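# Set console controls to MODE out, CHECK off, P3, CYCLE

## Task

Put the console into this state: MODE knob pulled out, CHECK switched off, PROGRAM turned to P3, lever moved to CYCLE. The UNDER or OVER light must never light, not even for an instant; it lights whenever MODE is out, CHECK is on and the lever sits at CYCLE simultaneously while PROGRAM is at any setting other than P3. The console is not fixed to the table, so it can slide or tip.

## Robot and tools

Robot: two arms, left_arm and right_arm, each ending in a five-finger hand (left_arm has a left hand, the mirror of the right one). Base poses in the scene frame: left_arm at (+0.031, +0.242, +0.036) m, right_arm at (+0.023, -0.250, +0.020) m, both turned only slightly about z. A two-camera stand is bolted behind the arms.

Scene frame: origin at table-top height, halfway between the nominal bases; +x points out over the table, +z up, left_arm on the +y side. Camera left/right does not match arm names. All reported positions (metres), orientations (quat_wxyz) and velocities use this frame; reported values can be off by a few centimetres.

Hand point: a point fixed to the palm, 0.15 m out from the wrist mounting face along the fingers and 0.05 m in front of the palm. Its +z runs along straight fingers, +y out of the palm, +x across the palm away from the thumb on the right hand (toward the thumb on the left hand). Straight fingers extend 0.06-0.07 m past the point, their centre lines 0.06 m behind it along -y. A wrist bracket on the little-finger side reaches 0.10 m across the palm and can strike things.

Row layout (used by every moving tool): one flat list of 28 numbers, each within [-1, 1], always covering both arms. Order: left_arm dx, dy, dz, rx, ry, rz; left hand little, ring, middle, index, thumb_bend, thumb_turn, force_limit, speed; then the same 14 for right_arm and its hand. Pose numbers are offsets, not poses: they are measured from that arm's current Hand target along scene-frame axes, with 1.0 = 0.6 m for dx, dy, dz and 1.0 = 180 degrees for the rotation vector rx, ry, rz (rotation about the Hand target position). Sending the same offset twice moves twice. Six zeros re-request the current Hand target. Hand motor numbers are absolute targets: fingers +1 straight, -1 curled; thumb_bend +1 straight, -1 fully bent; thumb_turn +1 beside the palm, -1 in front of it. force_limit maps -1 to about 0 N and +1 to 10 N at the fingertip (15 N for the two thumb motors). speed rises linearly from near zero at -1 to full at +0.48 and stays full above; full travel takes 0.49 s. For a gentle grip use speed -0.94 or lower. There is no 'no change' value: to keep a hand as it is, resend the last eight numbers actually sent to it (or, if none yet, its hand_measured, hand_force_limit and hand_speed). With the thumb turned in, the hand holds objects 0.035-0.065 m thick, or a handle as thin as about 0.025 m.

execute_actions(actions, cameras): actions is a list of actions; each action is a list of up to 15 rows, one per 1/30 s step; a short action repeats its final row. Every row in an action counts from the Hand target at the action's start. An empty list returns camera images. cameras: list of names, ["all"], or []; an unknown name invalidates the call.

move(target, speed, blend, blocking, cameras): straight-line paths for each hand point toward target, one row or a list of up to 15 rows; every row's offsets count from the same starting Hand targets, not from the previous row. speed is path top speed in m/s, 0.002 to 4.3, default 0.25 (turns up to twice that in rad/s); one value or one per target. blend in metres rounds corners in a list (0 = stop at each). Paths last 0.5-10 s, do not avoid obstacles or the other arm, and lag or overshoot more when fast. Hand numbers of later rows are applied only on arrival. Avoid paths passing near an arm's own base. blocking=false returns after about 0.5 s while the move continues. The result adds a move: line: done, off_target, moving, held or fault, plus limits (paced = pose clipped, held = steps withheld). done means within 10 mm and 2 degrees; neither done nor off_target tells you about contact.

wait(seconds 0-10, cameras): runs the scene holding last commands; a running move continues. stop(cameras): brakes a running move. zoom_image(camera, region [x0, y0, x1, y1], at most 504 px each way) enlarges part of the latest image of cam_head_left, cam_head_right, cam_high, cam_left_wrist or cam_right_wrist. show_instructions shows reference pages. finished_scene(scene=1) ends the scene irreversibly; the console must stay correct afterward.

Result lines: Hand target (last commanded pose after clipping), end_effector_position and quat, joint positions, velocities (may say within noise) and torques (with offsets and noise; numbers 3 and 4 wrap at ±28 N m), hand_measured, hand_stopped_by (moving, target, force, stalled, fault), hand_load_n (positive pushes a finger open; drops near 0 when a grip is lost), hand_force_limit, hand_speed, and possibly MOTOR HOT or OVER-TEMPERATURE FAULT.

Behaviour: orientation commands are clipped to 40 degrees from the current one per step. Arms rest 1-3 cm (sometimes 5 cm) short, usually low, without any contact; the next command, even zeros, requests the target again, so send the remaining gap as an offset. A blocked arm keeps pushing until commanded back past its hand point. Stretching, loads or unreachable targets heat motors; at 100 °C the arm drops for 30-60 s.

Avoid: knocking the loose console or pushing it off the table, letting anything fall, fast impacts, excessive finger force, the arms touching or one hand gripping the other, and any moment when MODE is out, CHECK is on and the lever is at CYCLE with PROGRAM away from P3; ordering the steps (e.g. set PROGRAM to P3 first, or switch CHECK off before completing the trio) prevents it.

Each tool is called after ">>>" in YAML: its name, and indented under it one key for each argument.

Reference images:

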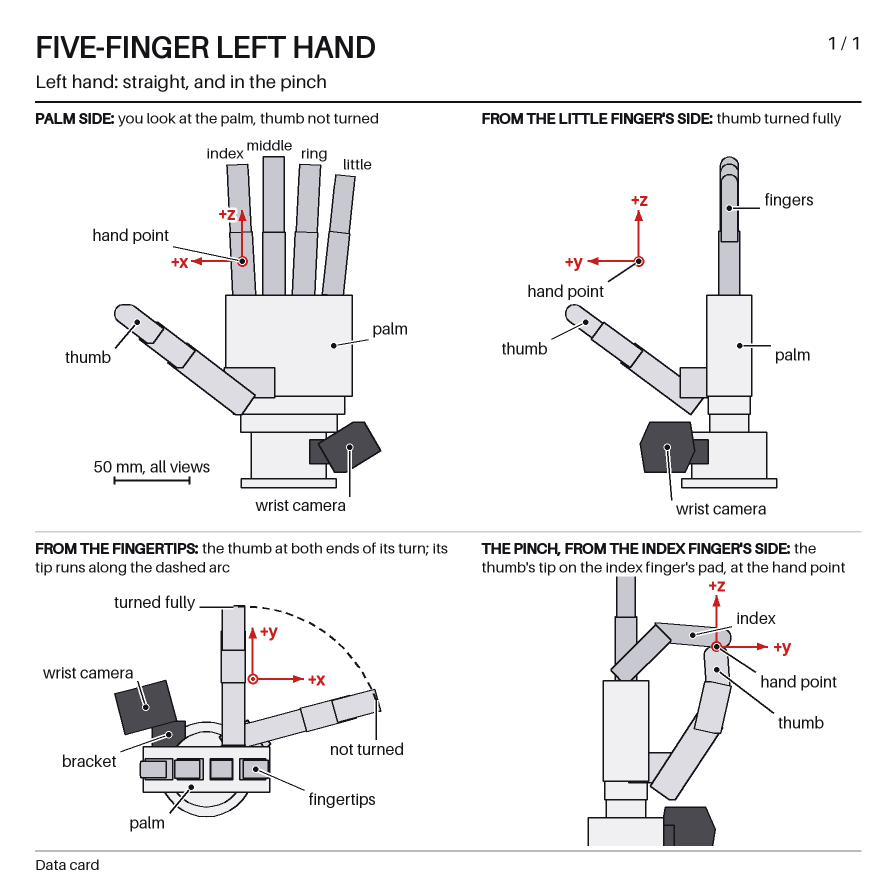

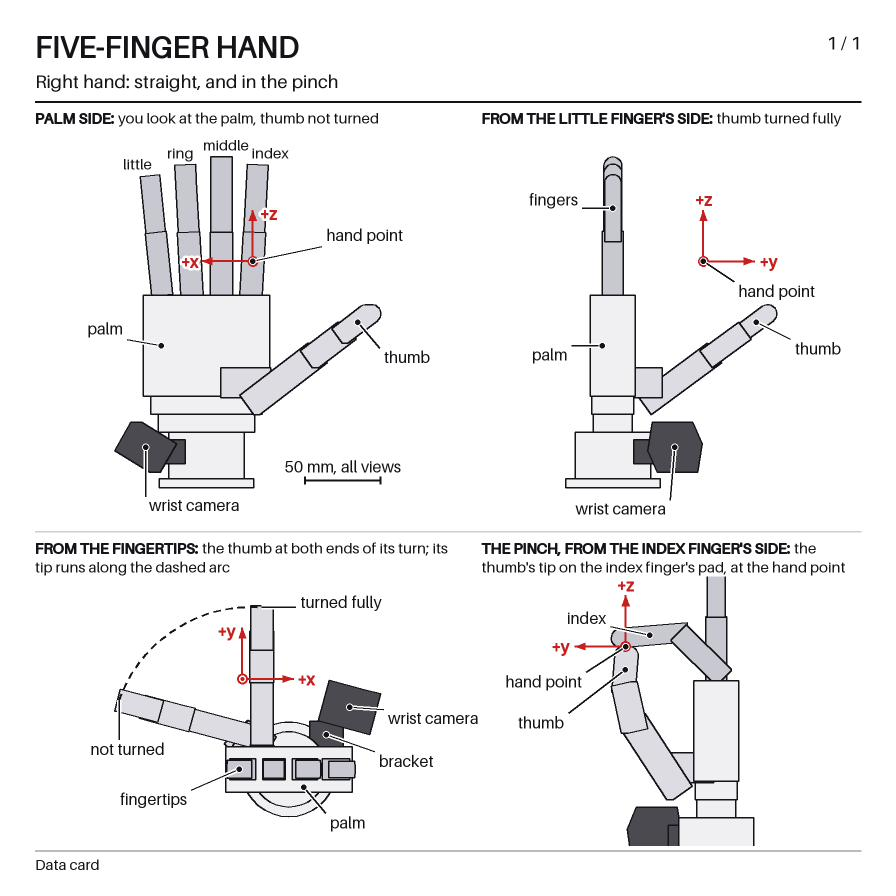

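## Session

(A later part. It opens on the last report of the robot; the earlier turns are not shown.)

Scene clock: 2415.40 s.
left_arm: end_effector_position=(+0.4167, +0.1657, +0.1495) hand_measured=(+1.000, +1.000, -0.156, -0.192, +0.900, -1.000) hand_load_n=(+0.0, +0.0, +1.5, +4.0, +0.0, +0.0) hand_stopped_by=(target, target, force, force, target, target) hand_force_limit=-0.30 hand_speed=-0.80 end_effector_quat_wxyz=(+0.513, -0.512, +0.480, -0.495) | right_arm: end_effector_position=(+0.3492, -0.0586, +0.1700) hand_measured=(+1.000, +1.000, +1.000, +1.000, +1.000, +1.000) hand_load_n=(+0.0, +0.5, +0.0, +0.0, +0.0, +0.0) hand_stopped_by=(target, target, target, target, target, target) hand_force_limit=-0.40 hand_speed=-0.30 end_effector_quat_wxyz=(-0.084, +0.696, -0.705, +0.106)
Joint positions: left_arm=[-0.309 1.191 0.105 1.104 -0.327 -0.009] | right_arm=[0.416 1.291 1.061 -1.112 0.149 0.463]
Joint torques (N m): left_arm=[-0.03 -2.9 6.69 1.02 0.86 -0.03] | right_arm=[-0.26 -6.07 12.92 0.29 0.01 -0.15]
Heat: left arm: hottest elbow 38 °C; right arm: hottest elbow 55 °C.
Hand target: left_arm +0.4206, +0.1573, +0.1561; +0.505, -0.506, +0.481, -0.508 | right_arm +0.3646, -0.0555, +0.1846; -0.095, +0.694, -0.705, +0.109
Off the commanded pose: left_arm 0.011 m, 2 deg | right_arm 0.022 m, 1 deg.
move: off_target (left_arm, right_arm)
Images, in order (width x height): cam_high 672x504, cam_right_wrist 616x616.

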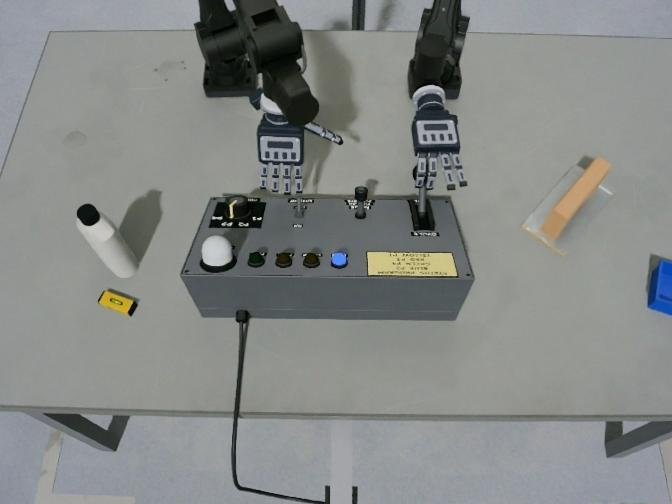

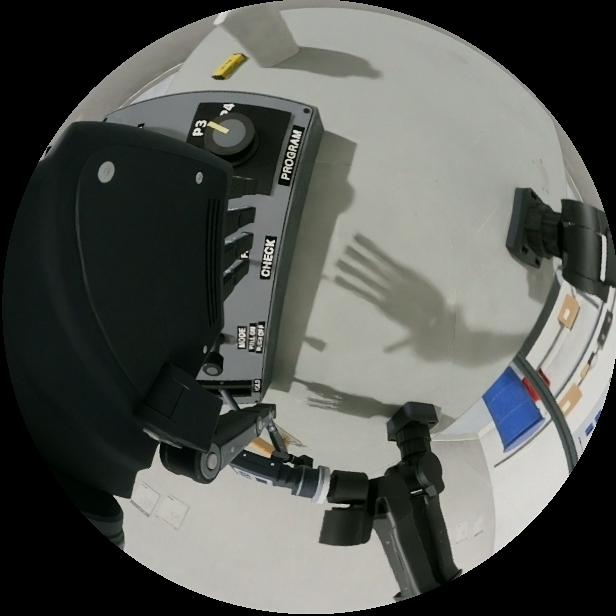

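>>> move:
  target: [0,0,0,0,0,0,1,1,-0.4,-0.4,0.9,-1,-0.3,-0.8,0.02,0.0,0.002,0,0,0,1,1,1,1,1,1,-0.4,-0.3]
  speed: 0.06
  cameras: ["cam_high"]

>>> zoom_image:
  camera: "cam_high"
  region: [230, 130, 370, 270]

Scene clock: 2424.33 s.
left_arm: end_effector_position=(+0.4167, +0.1657, +0.1495) hand_measured=(+1.000, +1.000, -0.156, -0.192, +0.900, -1.000) hand_load_n=(+0.0, +0.0, +1.0, +4.5, +0.0, +0.0) hand_stopped_by=(target, target, force, force, target, target) hand_force_limit=-0.30 hand_speed=-0.80 end_effector_quat_wxyz=(+0.513, -0.512, +0.480, -0.495) | right_arm: end_effector_position=(+0.3607, -0.0584, +0.1712) hand_measured=(+1.000, +1.000, +1.000, +1.000, +1.000, +1.000) hand_load_n=(+0.0, +0.0, +0.0, +0.0, +0.0, +0.0) hand_stopped_by=(target, target, target, target, target, target) hand_force_limit=-0.40 hand_speed=-0.30 end_effector_quat_wxyz=(-0.084, +0.696, -0.705, +0.106)
Joint positions: left_arm=[-0.309 1.191 0.105 1.104 -0.327 -0.009] | right_arm=[0.402 1.319 1.09 -1.113 0.146 0.45]
Joint torques (N m): left_arm=[-0.44 -2.37 6.48 1.09 0.83 0.01] | right_arm=[-0.21 -6.77 12.88 0.36 0.01 -0.12]
Heat: left arm: hottest elbow 38 °C; right arm: hottest elbow 55 °C.
Hand target: left_arm +0.4206, +0.1573, +0.1561; +0.505, -0.506, +0.481, -0.508 | right_arm +0.3766, -0.0554, +0.1858; -0.095, +0.694, -0.705, +0.109
Off the commanded pose: left_arm 0.011 m, 2 deg | right_arm 0.022 m, 1 deg.
move: off_target (left_arm, right_arm)
Images, in order (width x height): cam_high 672x504.

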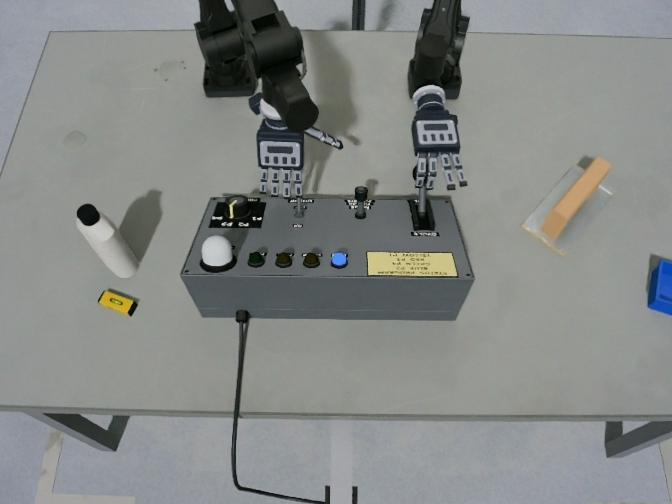

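Scaled by 3.600.

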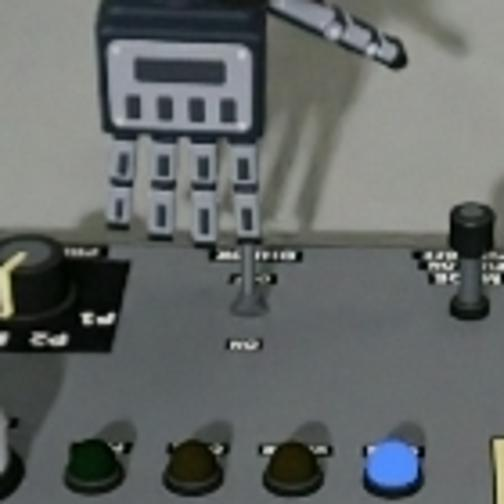

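>>> move:
  target: [0,0,0,0,0,0,1,1,-0.4,-0.4,0.9,-1,-0.3,-0.8,0.02,0.0,0.003,0,0,0,1,1,1,1,1,1,-0.4,-0.3]
  speed: 0.06
  cameras: ["cam_high"]

>>> zoom_image:
  camera: "cam_high"
  region: [230, 130, 370, 270]

Scene clock: 2433.37 s.
left_arm: end_effector_position=(+0.4167, +0.1657, +0.1495) hand_measured=(+1.000, +1.000, -0.156, -0.192, +0.900, -1.000) hand_load_n=(+0.0, +0.0, +1.5, +4.5, +0.0, +0.0) hand_stopped_by=(target, target, force, force, target, target) hand_force_limit=-0.30 hand_speed=-0.80 end_effector_quat_wxyz=(+0.513, -0.512, +0.480, -0.495) | right_arm: end_effector_position=(+0.3649, -0.0589, +0.1687) hand_measured=(+1.000, +1.000, +1.000, +1.000, +1.000, +1.000) hand_load_n=(+0.0, +0.0, +0.0, -2.5, +0.0, +0.0) hand_stopped_by=(target, target, target, target, target, target) hand_force_limit=-0.40 hand_speed=-0.30 end_effector_quat_wxyz=(-0.075, +0.701, -0.702, +0.100)
Joint positions: left_arm=[-0.309 1.191 0.105 1.104 -0.327 -0.009] | right_arm=[0.394 1.346 1.109 -1.124 0.138 0.432]
Joint torques (N m): left_arm=[0.21 -2.9 6.56 1.14 0.79 -0.03] | right_arm=[-0.62 -7.12 13.61 0.65 0.15 -0.07]
Heat: left arm: hottest elbow 38 °C; right arm: hottest elbow 56 °C.
Hand target: left_arm +0.4206, +0.1573, +0.1561; +0.505, -0.506, +0.481, -0.508 | right_arm +0.3886, -0.0555, +0.1877; -0.095, +0.694, -0.705, +0.109
Off the commanded pose: left_arm 0.011 m, 2 deg | right_arm 0.031 m, 3 deg.
move: off_target (left_arm, right_arm)
Images, in order (width x height): cam_high 672x504.

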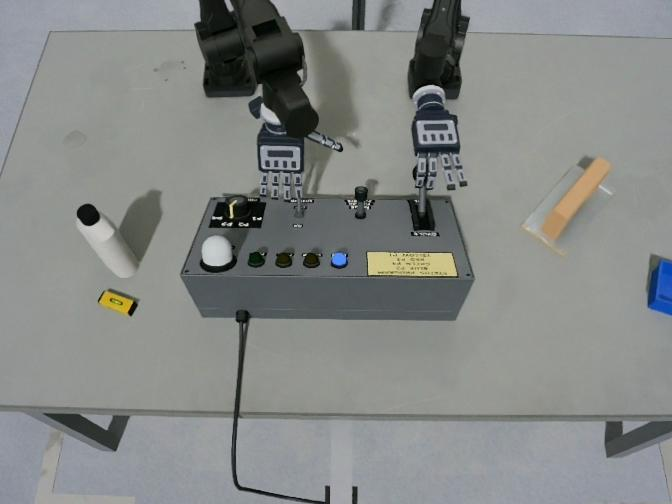

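Scaled by 3.600.

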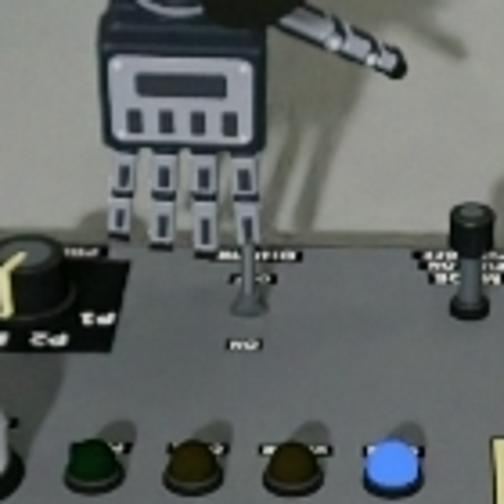

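>>> move:
  target: [0,0,0,0,0,0,1,1,-0.4,-0.4,0.9,-1,-0.3,-0.8,0.033,0.0,0.0,0,0,0,1,1,1,1,1,1,-0.4,-0.3]
  speed: 0.06
  cameras: ["cam_high"]

>>> zoom_image:
  camera: "cam_high"
  region: [230, 130, 370, 270]

Scene clock: 2438.17 s.
left_arm: end_effector_position=(+0.4167, +0.1657, +0.1495) hand_measured=(+1.000, +1.000, -0.156, -0.192, +0.900, -1.000) hand_load_n=(+0.0, +0.0, +1.5, +4.5, +0.0, +0.0) hand_stopped_by=(target, target, force, force, target, target) hand_force_limit=-0.30 hand_speed=-0.80 end_effector_quat_wxyz=(+0.513, -0.512, +0.480, -0.495) | right_arm: end_effector_position=(+0.3696, -0.0603, +0.1624) hand_measured=(+1.000, +1.000, +1.000, +1.000, +1.000, +1.000) hand_load_n=(+0.0, +0.0, +0.0, -5.0, +0.0, +0.0) hand_stopped_by=(target, target, target, target, target, target) hand_force_limit=-0.40 hand_speed=-0.30 end_effector_quat_wxyz=(-0.058, +0.710, -0.696, +0.089)
Joint positions: left_arm=[-0.309 1.191 0.105 1.104 -0.327 -0.009] | right_arm=[0.383 1.389 1.134 -1.142 0.125 0.402]
Joint torques (N m): left_arm=[-0.21 -2.26 6.78 1.21 0.81 -0.03] | right_arm=[-1.2 -7.36 15.06 1.44 0.44 0.02]
Heat: left arm: hottest elbow 38 °C; right arm: hottest elbow 57 °C.
Hand target: left_arm +0.4206, +0.1573, +0.1561; +0.505, -0.506, +0.481, -0.508 | right_arm +0.4085, -0.0554, +0.1878; -0.095, +0.694, -0.705, +0.109
Off the commanded pose: left_arm 0.011 m, 2 deg | right_arm 0.047 m, 5 deg.
move: off_target (left_arm, right_arm)
Images, in order (width x height): cam_high 672x504.

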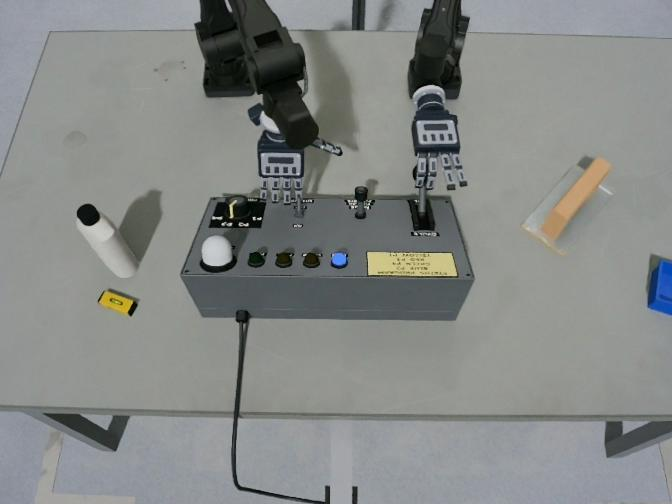

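Scaled by 3.600.

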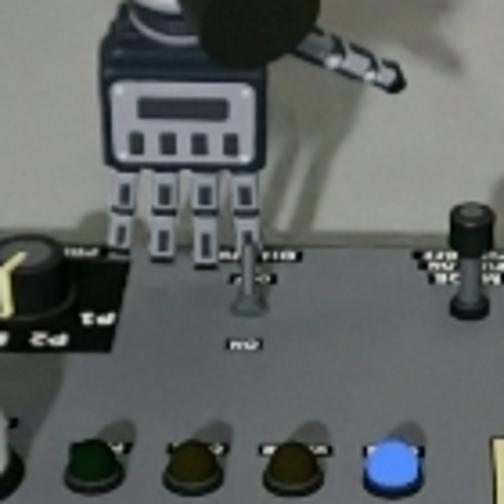

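>>> move:
  target: [0,0,0,0,0,0,1,1,-0.4,-0.4,0.9,-1,-0.3,-0.8,0.01,0.0,0.025,0,0,0,1,1,1,1,1,1,-0.4,-0.3]
  speed: 0.06
  cameras: ["cam_high"]

>>> zoom_image:
  camera: "cam_high"
  region: [230, 130, 370, 270]

Scene clock: 2446.43 s.
left_arm: end_effector_position=(+0.4167, +0.1657, +0.1495) hand_measured=(+1.000, +1.000, -0.156, -0.192, +0.900, -1.000) hand_load_n=(+0.0, +0.0, +1.5, +4.5, +0.5, +0.0) hand_stopped_by=(target, target, force, force, target, target) hand_force_limit=-0.30 hand_speed=-0.80 end_effector_quat_wxyz=(+0.513, -0.512, +0.480, -0.495) | right_arm: end_effector_position=(+0.3698, -0.0623, +0.1703) hand_measured=(+1.000, +1.000, +1.000, +1.000, +1.000, +1.000) hand_load_n=(+0.0, +0.0, +0.0, -7.0, +0.0, +0.0) hand_stopped_by=(target, target, target, target, target, target) hand_force_limit=-0.40 hand_speed=-0.30 end_effector_quat_wxyz=(-0.047, +0.713, -0.694, +0.084)
Joint positions: left_arm=[-0.309 1.191 0.105 1.104 -0.327 -0.009] | right_arm=[0.378 1.401 1.167 -1.188 0.123 0.392]
Joint torques (N m): left_arm=[-0.03 -1.61 6.82 1.11 0.83 -0.08] | right_arm=[-1.26 -8.41 16.02 1.62 0.46 0.07]
Heat: left arm: hottest elbow 38 °C; right arm: hottest elbow 57 °C.
Hand target: left_arm +0.4206, +0.1573, +0.1561; +0.505, -0.506, +0.481, -0.508 | right_arm +0.4144, -0.0555, +0.2027; -0.095, +0.694, -0.705, +0.109
Off the commanded pose: left_arm 0.011 m, 2 deg | right_arm 0.056 m, 7 deg.
move: off_target (left_arm, right_arm)
Images, in order (width x height): cam_high 672x504.

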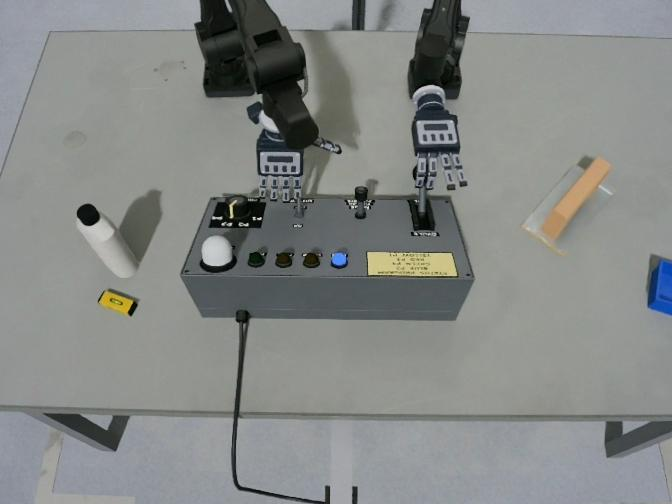

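Scaled by 3.600.

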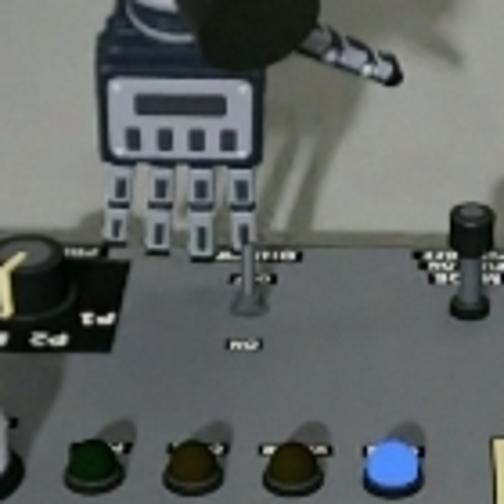

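>>> move:
  target:
    - [0,0,0,0,0,0,1,1,-0.4,-0.4,0.9,-1,-0.3,-0.8,-0.1,0.0,0.01,0,0,0,1,1,1,1,1,1,-0.4,-0.3]
    - [0,0,0,0,0,0,1,1,-0.4,-0.4,0.9,-1,-0.3,-0.8,-0.14,0.0,0.04,0,0,0,1,1,1,1,1,1,-0.4,-0.3]
    - [0,0,0,0,0,0,1,1,-0.4,-0.4,0.9,-1,-0.3,-0.8,-0.14,0.0,0.04,0,-0.2,0,1,1,1,1,1,1,-0.4,-0.3]
    - [0,0,0,0,0,0,1,1,-0.4,-0.4,0.9,-1,-0.3,-0.8,-0.14,0.0,0.02,0,-0.4167,0,1,1,-1,-1,1,1,-0.4,-0.3]
  speed: 0.15
  cameras: ["cam_right_wrist", "cam_high"]

Scene clock: 2483.73 s.
left_arm: end_effector_position=(+0.4167, +0.1657, +0.1495) hand_measured=(+1.000, +1.000, -0.156, -0.192, +0.900, -1.000) hand_load_n=(+0.0, +0.0, +1.5, +4.5, +0.0, +0.0) hand_stopped_by=(target, target, force, force, target, target) hand_force_limit=-0.30 hand_speed=-0.80 end_effector_quat_wxyz=(+0.513, -0.512, +0.480, -0.495) | right_arm: end_effector_position=(+0.3315, -0.0594, +0.2135) hand_measured=(+1.000, +1.000, -1.000, -1.000, +1.000, +1.000) hand_load_n=(+0.0, +0.0, +0.0, +0.0, +0.0, +0.0) hand_stopped_by=(target, target, target, target, target, target) hand_force_limit=-0.40 hand_speed=-0.30 end_effector_quat_wxyz=(+0.500, -0.485, +0.505, -0.509)
Joint positions: left_arm=[-0.309 1.191 0.105 1.104 -0.327 -0.009] | right_arm=[0.925 0.774 0.232 0.579 1.006 -0.02]
Joint torques (N m): left_arm=[-0.32 -2.37 6.69 1.13 0.85 0] | right_arm=[1.61 0.21 8.61 2.7 0.1 -0.14]
Heat: left arm: hottest elbow 38 °C; right arm: hottest elbow 57 °C.
Hand target: left_arm +0.4206, +0.1573, +0.1561; +0.505, -0.506, +0.481, -0.508 | right_arm +0.3304, -0.0555, +0.2147; +0.504, -0.485, +0.502, -0.509
Off the commanded pose: left_arm 0.011 m, 2 deg | right_arm 0.004 m, 1 deg.
move: off_target (left_arm)
Images, in order (width x height): cam_high 672x504, cam_right_wrist 616x616.

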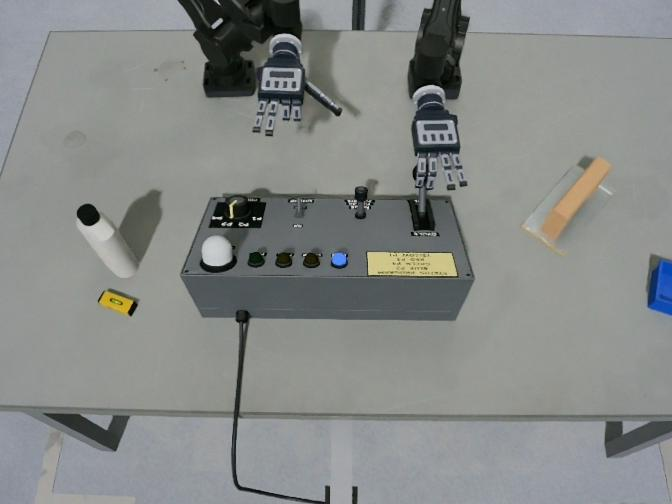

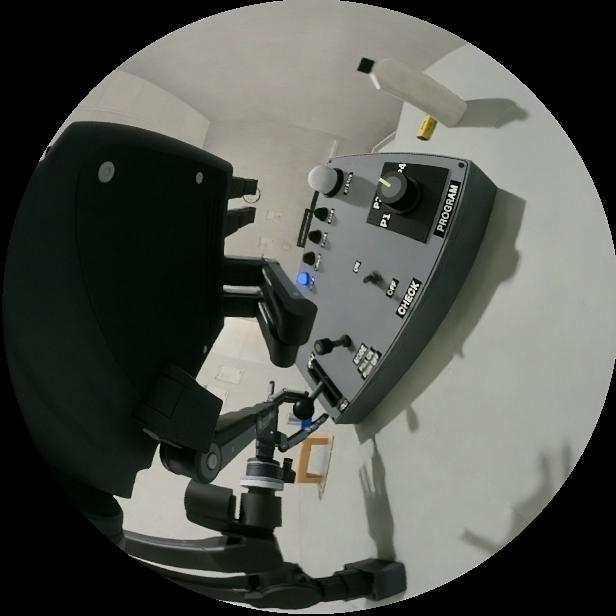

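>>> move:
  target: [0,0,0,0,0,0,1,1,-0.4,-0.4,0.9,-1,-0.3,-0.8,0.12,-0.0067,-0.1778,0,0,0,1,1,-1,-1,1,1,-0.4,-0.3]
  speed: 0.12
  cameras: ["cam_right_wrist", "cam_high"]

>>> zoom_image:
  camera: "cam_right_wrist"
  region: [200, 200, 400, 400]

Scene clock: 2496.03 s.
left_arm: end_effector_position=(+0.4167, +0.1657, +0.1495) hand_measured=(+1.000, +1.000, -0.156, -0.192, +0.900, -1.000) hand_load_n=(+0.0, +0.0, +1.5, +4.5, +0.0, +0.0) hand_stopped_by=(target, target, force, force, target, target) hand_force_limit=-0.30 hand_speed=-0.80 end_effector_quat_wxyz=(+0.513, -0.512, +0.480, -0.495) | right_arm: end_effector_position=(+0.3941, -0.0618, +0.1020) hand_measured=(+1.000, +1.000, -1.000, -1.000, +1.000, +1.000) hand_load_n=(+0.0, +0.0, +0.0, +0.0, +0.0, +0.0) hand_stopped_by=(target, target, target, target, target, target) hand_force_limit=-0.40 hand_speed=-0.30 end_effector_quat_wxyz=(+0.499, -0.494, +0.503, -0.504)
Joint positions: left_arm=[-0.309 1.191 0.105 1.104 -0.327 -0.009] | right_arm=[0.69 1.529 0.197 1.34 0.757 -0.001]
Joint torques (N m): left_arm=[-0.38 -2.78 6.63 1.2 0.88 0.01] | right_arm=[-0.15 -4.19 5.12 2.96 -0.08 -0.13]
Heat: left arm: hottest elbow 38 °C; right arm: hottest elbow 56 °C.
Hand target: left_arm +0.4206, +0.1573, +0.1561; +0.505, -0.506, +0.481, -0.508 | right_arm +0.4025, -0.0595, +0.1080; +0.504, -0.484, +0.502, -0.509
Off the commanded pose: left_arm 0.011 m, 2 deg | right_arm 0.011 m, 1 deg.
move: off_target (left_arm, right_arm)
Images, in order (width x height): cam_high 672x504, cam_right_wrist 616x616.

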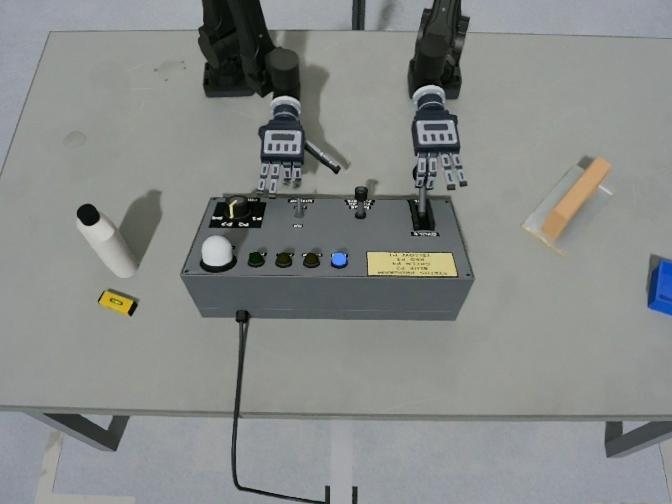

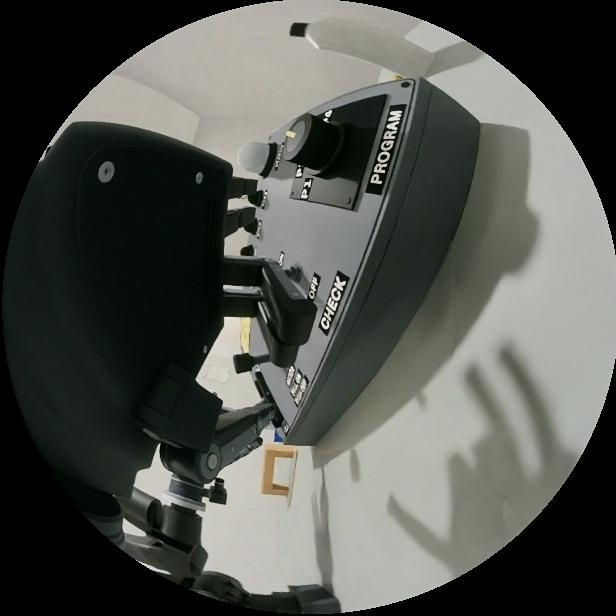

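Scaled by 2.520 from the camera's 616x616 image, which has a finer 880x880 frame.

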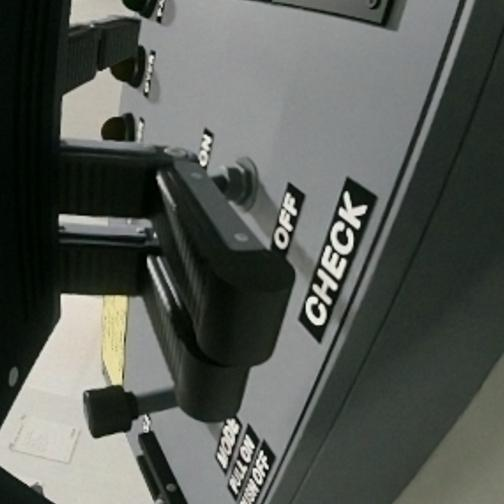

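>>> move:
  target: [0,0,0,0,0,0,1,1,-0.4,-0.4,0.9,-1,-0.3,-0.8,0.05,0.002,0.012,0,0,0,1,1,1,-1,1,1,-0.4,-0.3]
  speed: 0.06
  cameras: ["cam_right_wrist", "cam_high"]

>>> zoom_image:
  camera: "cam_right_wrist"
  region: [220, 220, 360, 360]

Scene clock: 2504.33 s.
left_arm: end_effector_position=(+0.4167, +0.1657, +0.1495) hand_measured=(+1.000, +1.000, -0.156, -0.192, +0.900, -1.000) hand_load_n=(+0.0, +0.0, +1.5, +4.5, +0.0, +0.0) hand_stopped_by=(target, target, force, force, target, target) hand_force_limit=-0.30 hand_speed=-0.80 end_effector_quat_wxyz=(+0.513, -0.512, +0.480, -0.495) | right_arm: end_effector_position=(+0.4226, -0.0598, +0.1139) hand_measured=(+1.000, +1.000, +1.000, -1.000, +1.000, +1.000) hand_load_n=(+0.0, -0.5, +0.0, +0.0, +0.0, -0.5) hand_stopped_by=(target, target, target, target, target, target) hand_force_limit=-0.40 hand_speed=-0.30 end_effector_quat_wxyz=(+0.507, -0.486, +0.502, -0.505)
Joint positions: left_arm=[-0.309 1.191 0.105 1.104 -0.327 -0.009] | right_arm=[0.621 1.529 0.255 1.306 0.686 -0.002]
Joint torques (N m): left_arm=[0.15 -3.02 6.71 1.22 0.79 -0.01] | right_arm=[-0.32 -4.78 6.12 1.44 -0.08 -0.12]
Heat: left arm: hottest elbow 38 °C; right arm: hottest elbow 53 °C.
Hand target: left_arm +0.4206, +0.1573, +0.1561; +0.505, -0.506, +0.481, -0.508 | right_arm +0.4324, -0.0583, +0.1151; +0.504, -0.485, +0.502, -0.509
Off the commanded pose: left_arm 0.011 m, 2 deg | right_arm 0.010 m, 1 deg.
move: off_target (left_arm)
Images, in order (width x height): cam_high 672x504, cam_right_wrist 616x616.

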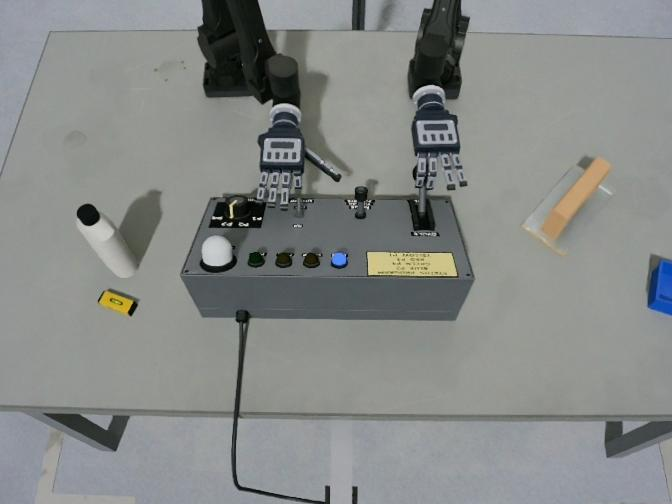

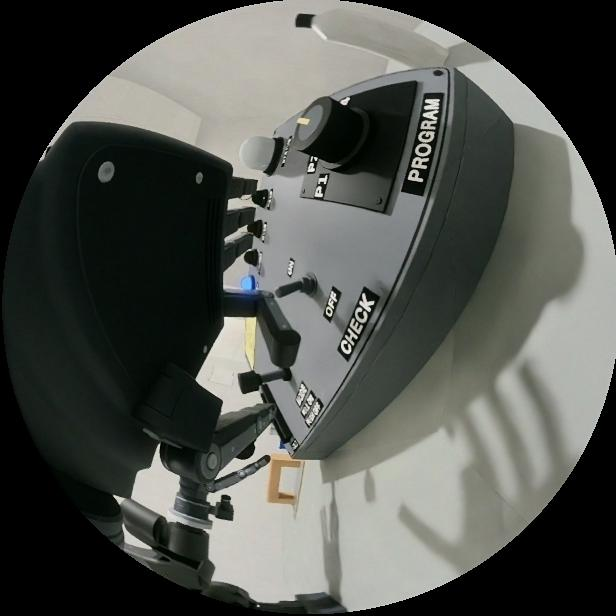

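Scaled by 3.600 from the camera's 616x616 image, which has a finer 880x880 frame.

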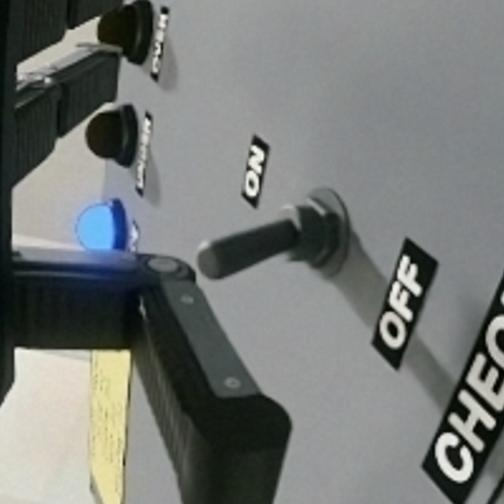

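>>> move:
  target: [0,0,0,0,0,0,1,1,-0.4,-0.4,0.9,-1,-0.3,-0.8,-0.003,0,-0.018,0,0,0,1,1,1,-1,1,1,-0.4,-0.3]
  speed: 0.06
  cameras: ["cam_right_wrist"]

>>> zoom_image:
  camera: "cam_right_wrist"
  region: [220, 220, 360, 360]

Scene clock: 2512.17 s.
left_arm: end_effector_position=(+0.4167, +0.1657, +0.1495) hand_measured=(+1.000, +1.000, -0.156, -0.192, +0.900, -1.000) hand_load_n=(-0.5, +0.0, +1.5, +4.5, +0.0, +0.0) hand_stopped_by=(target, target, force, force, target, target) hand_force_limit=-0.30 hand_speed=-0.80 end_effector_quat_wxyz=(+0.513, -0.512, +0.480, -0.495) | right_arm: end_effector_position=(+0.4219, -0.0604, +0.0981) hand_measured=(+1.000, +1.000, +1.000, -1.000, +1.000, +1.000) hand_load_n=(+0.0, +0.0, +0.0, +0.0, +0.0, +0.0) hand_stopped_by=(target, target, target, target, target, target) hand_force_limit=-0.40 hand_speed=-0.30 end_effector_quat_wxyz=(+0.498, -0.495, +0.503, -0.504)
Joint positions: left_arm=[-0.309 1.191 0.105 1.104 -0.327 -0.009] | right_arm=[0.621 1.585 0.255 1.335 0.686 -0.002]
Joint torques (N m): left_arm=[-0.79 -2.2 6.79 1.1 0.79 -0.05] | right_arm=[-0.21 -5.07 5.11 2.93 0.05 -0.12]
Heat: left arm: hottest elbow 38 °C; right arm: hottest elbow 52 °C.
Hand target: left_arm +0.4206, +0.1573, +0.1561; +0.505, -0.506, +0.481, -0.508 | right_arm +0.4306, -0.0583, +0.1044; +0.504, -0.485, +0.502, -0.509
Off the commanded pose: left_arm 0.011 m, 2 deg | right_arm 0.011 m, 2 deg.
move: off_target (left_arm, right_arm)
Images, in order (width x height): cam_right_wrist 616x616.

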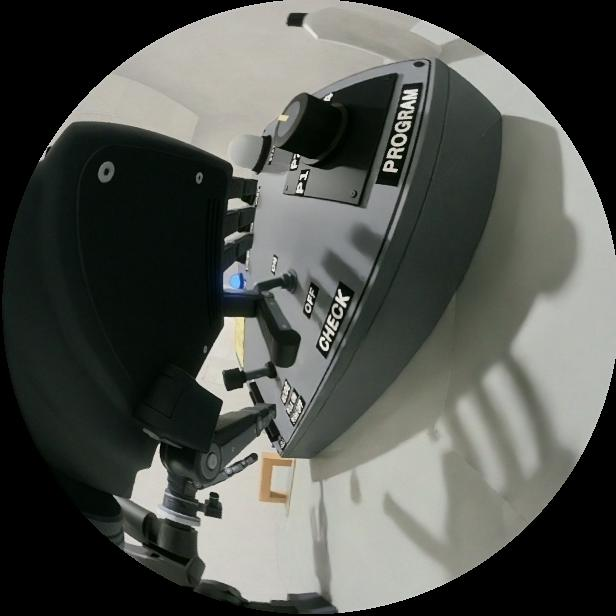

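Scaled by 3.600 from the camera's 616x616 image, which has a finer 880x880 frame.

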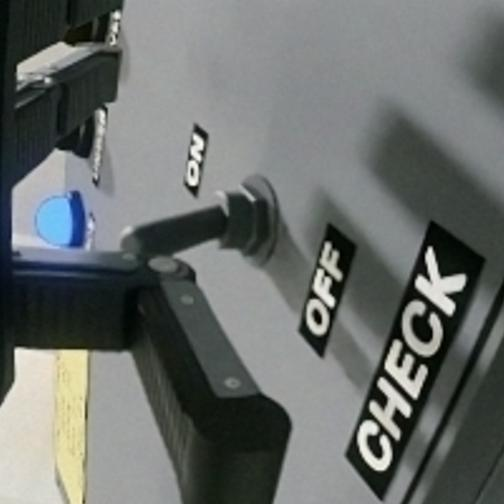

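>>> move:
  target: [0,0,0,0,0,0,1,1,-0.4,-0.4,0.9,-1,-0.3,-0.8,0.0325,0,0.016,0,0,0,1,1,1,-1,1,1,-0.4,-0.3]
  speed: 0.06
  cameras: ["cam_right_wrist"]

>>> zoom_image:
  camera: "cam_right_wrist"
  region: [220, 220, 360, 360]

Scene clock: 2519.27 s.
left_arm: end_effector_position=(+0.4167, +0.1657, +0.1495) hand_measured=(+1.000, +1.000, -0.156, -0.192, +0.900, -1.000) hand_load_n=(+0.0, +0.0, +1.5, +4.5, +0.0, +0.0) hand_stopped_by=(target, target, force, force, target, target) hand_force_limit=-0.30 hand_speed=-0.80 end_effector_quat_wxyz=(+0.513, -0.512, +0.480, -0.495) | right_arm: end_effector_position=(+0.4367, -0.0592, +0.1040) hand_measured=(+1.000, +1.000, +1.000, -1.000, +1.000, +1.000) hand_load_n=(+0.0, +0.0, +0.0, -0.5, +0.0, +0.0) hand_stopped_by=(target, target, target, target, target, target) hand_force_limit=-0.40 hand_speed=-0.30 end_effector_quat_wxyz=(+0.502, -0.494, +0.501, -0.503)
Joint positions: left_arm=[-0.309 1.191 0.105 1.104 -0.327 -0.009] | right_arm=[0.587 1.579 0.286 1.305 0.647 -0.002]
Joint torques (N m): left_arm=[-0.38 -2.43 6.89 0.98 0.84 0] | right_arm=[-0.97 -6.3 6.39 1.26 -0.09 -0.09]
Heat: left arm: hottest elbow 38 °C; right arm: hottest elbow 51 °C.
Hand target: left_arm +0.4206, +0.1573, +0.1561; +0.505, -0.506, +0.481, -0.508 | right_arm +0.4501, -0.0584, +0.1140; +0.504, -0.485, +0.502, -0.509
Off the commanded pose: left_arm 0.011 m, 2 deg | right_arm 0.017 m, 1 deg.
move: off_target (left_arm, right_arm)
Images, in order (width x height): cam_right_wrist 616x616.

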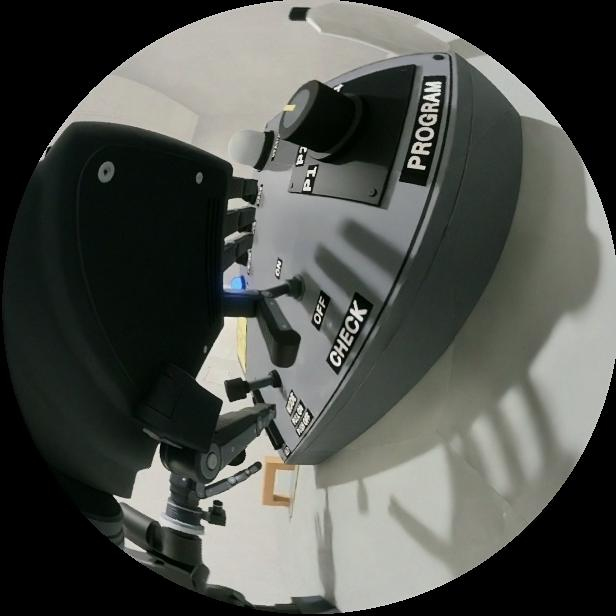

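Scaled by 3.600 from the camera's 616x616 image, which has a finer 880x880 frame.

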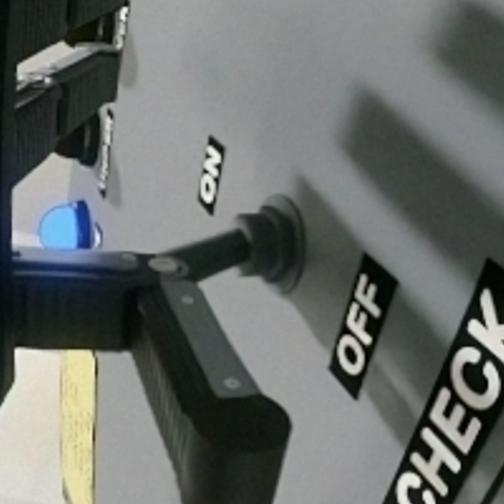

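>>> move:
  target: [0,0,0,0,0,0,1,1,-0.4,-0.4,0.9,-1,-0.3,-0.8,0.0333,0,0.01,0,0,0,1,1,1,-1,1,1,-0.4,-0.3]
  speed: 0.06
  cameras: ["cam_right_wrist"]

>>> zoom_image:
  camera: "cam_right_wrist"
  region: [220, 220, 360, 360]

Scene clock: 2526.13 s.
left_arm: end_effector_position=(+0.4167, +0.1657, +0.1495) hand_measured=(+1.000, +1.000, -0.156, -0.192, +0.900, -1.000) hand_load_n=(+0.0, +0.0, +1.5, +4.5, +0.0, +0.0) hand_stopped_by=(target, target, force, force, target, target) hand_force_limit=-0.30 hand_speed=-0.80 end_effector_quat_wxyz=(+0.513, -0.512, +0.480, -0.495) | right_arm: end_effector_position=(+0.4380, -0.0599, +0.1046) hand_measured=(+1.000, +1.000, +1.000, -1.000, +1.000, +1.000) hand_load_n=(+0.0, +0.0, +0.0, -4.5, +0.5, +0.0) hand_stopped_by=(target, target, target, target, target, target) hand_force_limit=-0.40 hand_speed=-0.30 end_effector_quat_wxyz=(+0.502, -0.505, +0.496, -0.497)
Joint positions: left_arm=[-0.309 1.191 0.105 1.104 -0.327 -0.009] | right_arm=[0.568 1.554 0.286 1.264 0.606 -0.002]
Joint torques (N m): left_arm=[-0.67 -2.43 6.67 1.21 0.81 0] | right_arm=[-2.2 -5.25 9.84 0.94 0.03 -0.11]
Heat: left arm: hottest elbow 38 °C; right arm: hottest elbow 49 °C.
Hand target: left_arm +0.4206, +0.1573, +0.1561; +0.505, -0.506, +0.481, -0.508 | right_arm +0.4700, -0.0583, +0.1199; +0.504, -0.485, +0.502, -0.509
Off the commanded pose: left_arm 0.011 m, 2 deg | right_arm 0.036 m, 3 deg.
move: off_target (left_arm, right_arm)
Images, in order (width x height): cam_right_wrist 616x616.

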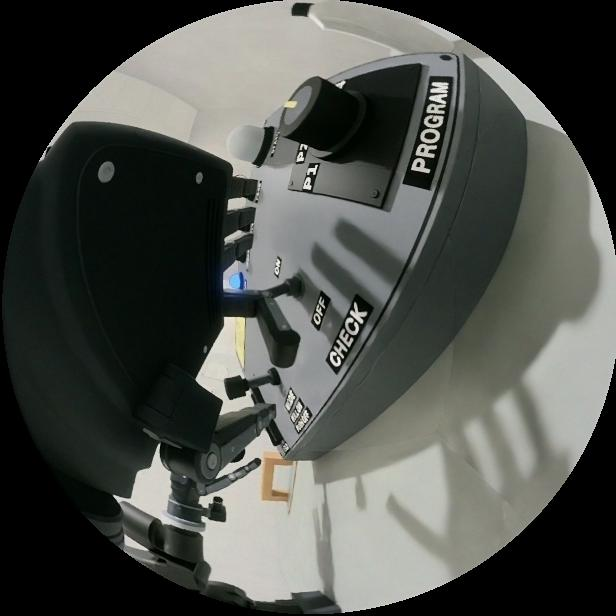

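Scaled by 3.600 from the camera's 616x616 image, which has a finer 880x880 frame.

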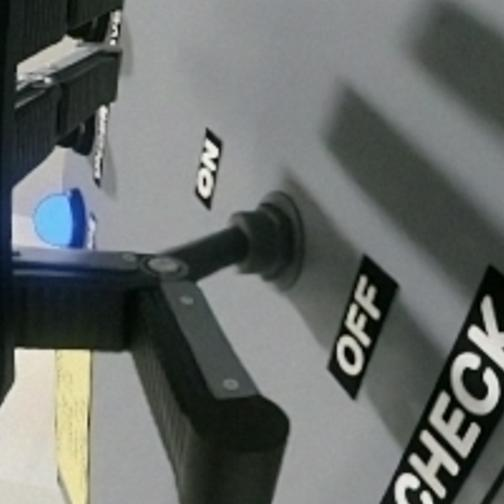

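>>> move:
  target: [0,0,0,0,0,0,1,1,-0.4,-0.4,0.9,-1,-0.3,-0.8,0.0333,0,0.016,0,0,0,1,1,1,-1,1,1,-0.4,-0.3]
  speed: 0.06
  cameras: ["cam_right_wrist"]

>>> zoom_image:
  camera: "cam_right_wrist"
  region: [220, 220, 360, 360]

Scene clock: 2531.20 s.
left_arm: end_effector_position=(+0.4167, +0.1657, +0.1495) hand_measured=(+1.000, +1.000, -0.156, -0.192, +0.900, -1.000) hand_load_n=(+0.0, +0.0, +1.5, +5.0, +0.0, +0.0) hand_stopped_by=(target, target, force, force, target, target) hand_force_limit=-0.30 hand_speed=-0.80 end_effector_quat_wxyz=(+0.513, -0.512, +0.480, -0.495) | right_arm: end_effector_position=(+0.4390, -0.0602, +0.1056) hand_measured=(+1.000, +1.000, +1.000, -1.000, +1.000, +1.000) hand_load_n=(+0.0, +0.0, +0.0, -8.0, +0.0, -0.5) hand_stopped_by=(target, target, target, target, target, target) hand_force_limit=-0.40 hand_speed=-0.30 end_effector_quat_wxyz=(+0.499, -0.518, +0.492, -0.490)
Joint positions: left_arm=[-0.309 1.191 0.105 1.104 -0.327 -0.009] | right_arm=[0.551 1.517 0.289 1.202 0.566 -0.002]
Joint torques (N m): left_arm=[-0.03 -2.32 6.79 1.2 0.79 -0.02] | right_arm=[-3.43 -4.31 13.01 0.92 0.23 -0.07]
Heat: left arm: hottest elbow 38 °C; right arm: hottest elbow 49 °C.
Hand target: left_arm +0.4206, +0.1573, +0.1561; +0.505, -0.506, +0.481, -0.508 | right_arm +0.4901, -0.0583, +0.1297; +0.504, -0.484, +0.502, -0.509
Off the commanded pose: left_arm 0.011 m, 2 deg | right_arm 0.056 m, 5 deg.
move: off_target (left_arm, right_arm)
Images, in order (width x height): cam_right_wrist 616x616.

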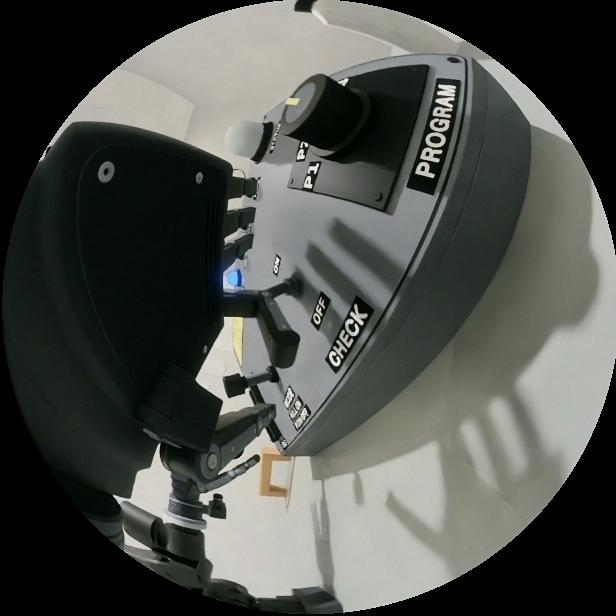

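Scaled by 3.600 from the camera's 616x616 image, which has a finer 880x880 frame.

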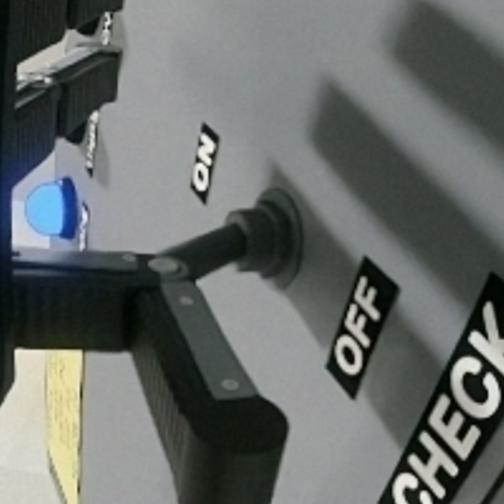

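>>> move:
  target: [0,0,0,0,0,0,1,1,-0.4,-0.4,0.9,-1,-0.3,-0.8,0.0333,0,0.016,0,0,0,1,1,1,-1,1,1,-0.4,-0.3]
  speed: 0.06
  cameras: ["cam_right_wrist"]

>>> zoom_image:
  camera: "cam_right_wrist"
  region: [220, 220, 360, 360]

Scene clock: 2538.17 s.
left_arm: end_effector_position=(+0.4179, +0.1642, +0.1512) hand_measured=(+1.000, +1.000, -0.156, -0.194, +0.900, -1.000) hand_load_n=(+0.0, +0.0, +2.5, +2.5, +0.0, +0.0) hand_stopped_by=(target, target, force, force, target, target) hand_force_limit=-0.30 hand_speed=-0.80 end_effector_quat_wxyz=(+0.512, -0.510, +0.480, -0.497) | right_arm: end_effector_position=(+0.4596, -0.0609, +0.1205) hand_measured=(+1.000, +1.000, +1.000, -1.000, +1.000, +1.000) hand_load_n=(+0.0, +0.0, +0.0, -10.5, +0.0, +0.0) hand_stopped_by=(target, target, target, target, target, target) hand_force_limit=-0.40 hand_speed=-0.30 end_effector_quat_wxyz=(+0.502, -0.512, +0.494, -0.492)
Joint positions: left_arm=[-0.309 1.19 0.109 1.102 -0.322 -0.009] | right_arm=[0.513 1.491 0.338 1.141 0.536 -0.002]
Joint torques (N m): left_arm=[-0.38 -1.96 6.3 1.25 0.66 -0.01] | right_arm=[-2.84 -3.25 13.81 1.13 0.15 -0.06]
Heat: left arm: hottest elbow 38 °C; right arm: hottest elbow 52 °C.
Hand target: left_arm +0.4206, +0.1572, +0.1560; +0.505, -0.506, +0.481, -0.508 | right_arm +0.5100, -0.0582, +0.1390; +0.504, -0.485, +0.502, -0.509
Off the commanded pose: left_arm 0.009 m, 1 deg | right_arm 0.054 m, 4 deg.
move: off_target (right_arm)
Images, in order (width x height): cam_right_wrist 616x616.

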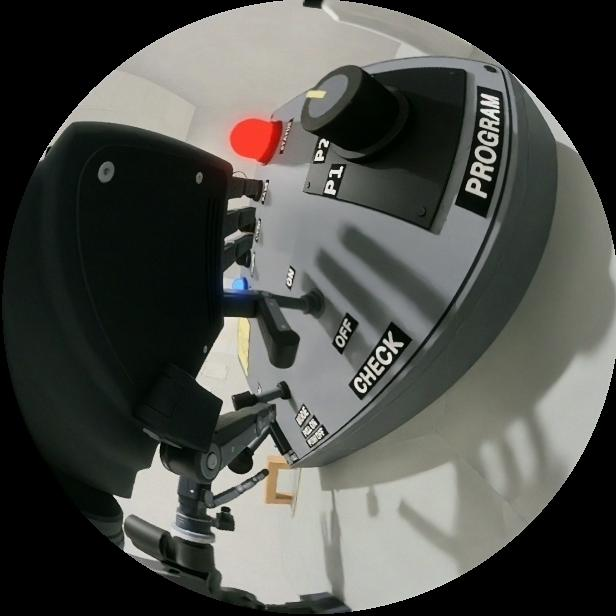

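Scaled by 3.600 from the camera's 616x616 image, which has a finer 880x880 frame.

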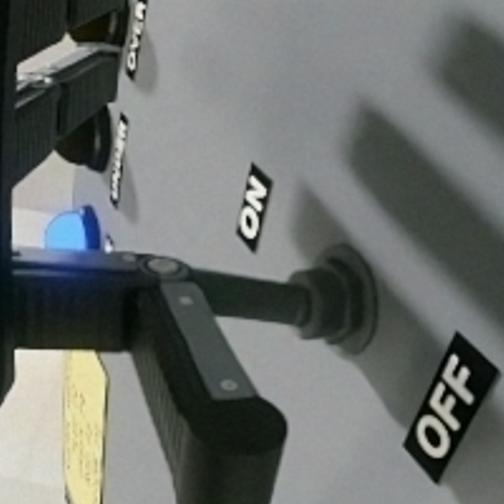

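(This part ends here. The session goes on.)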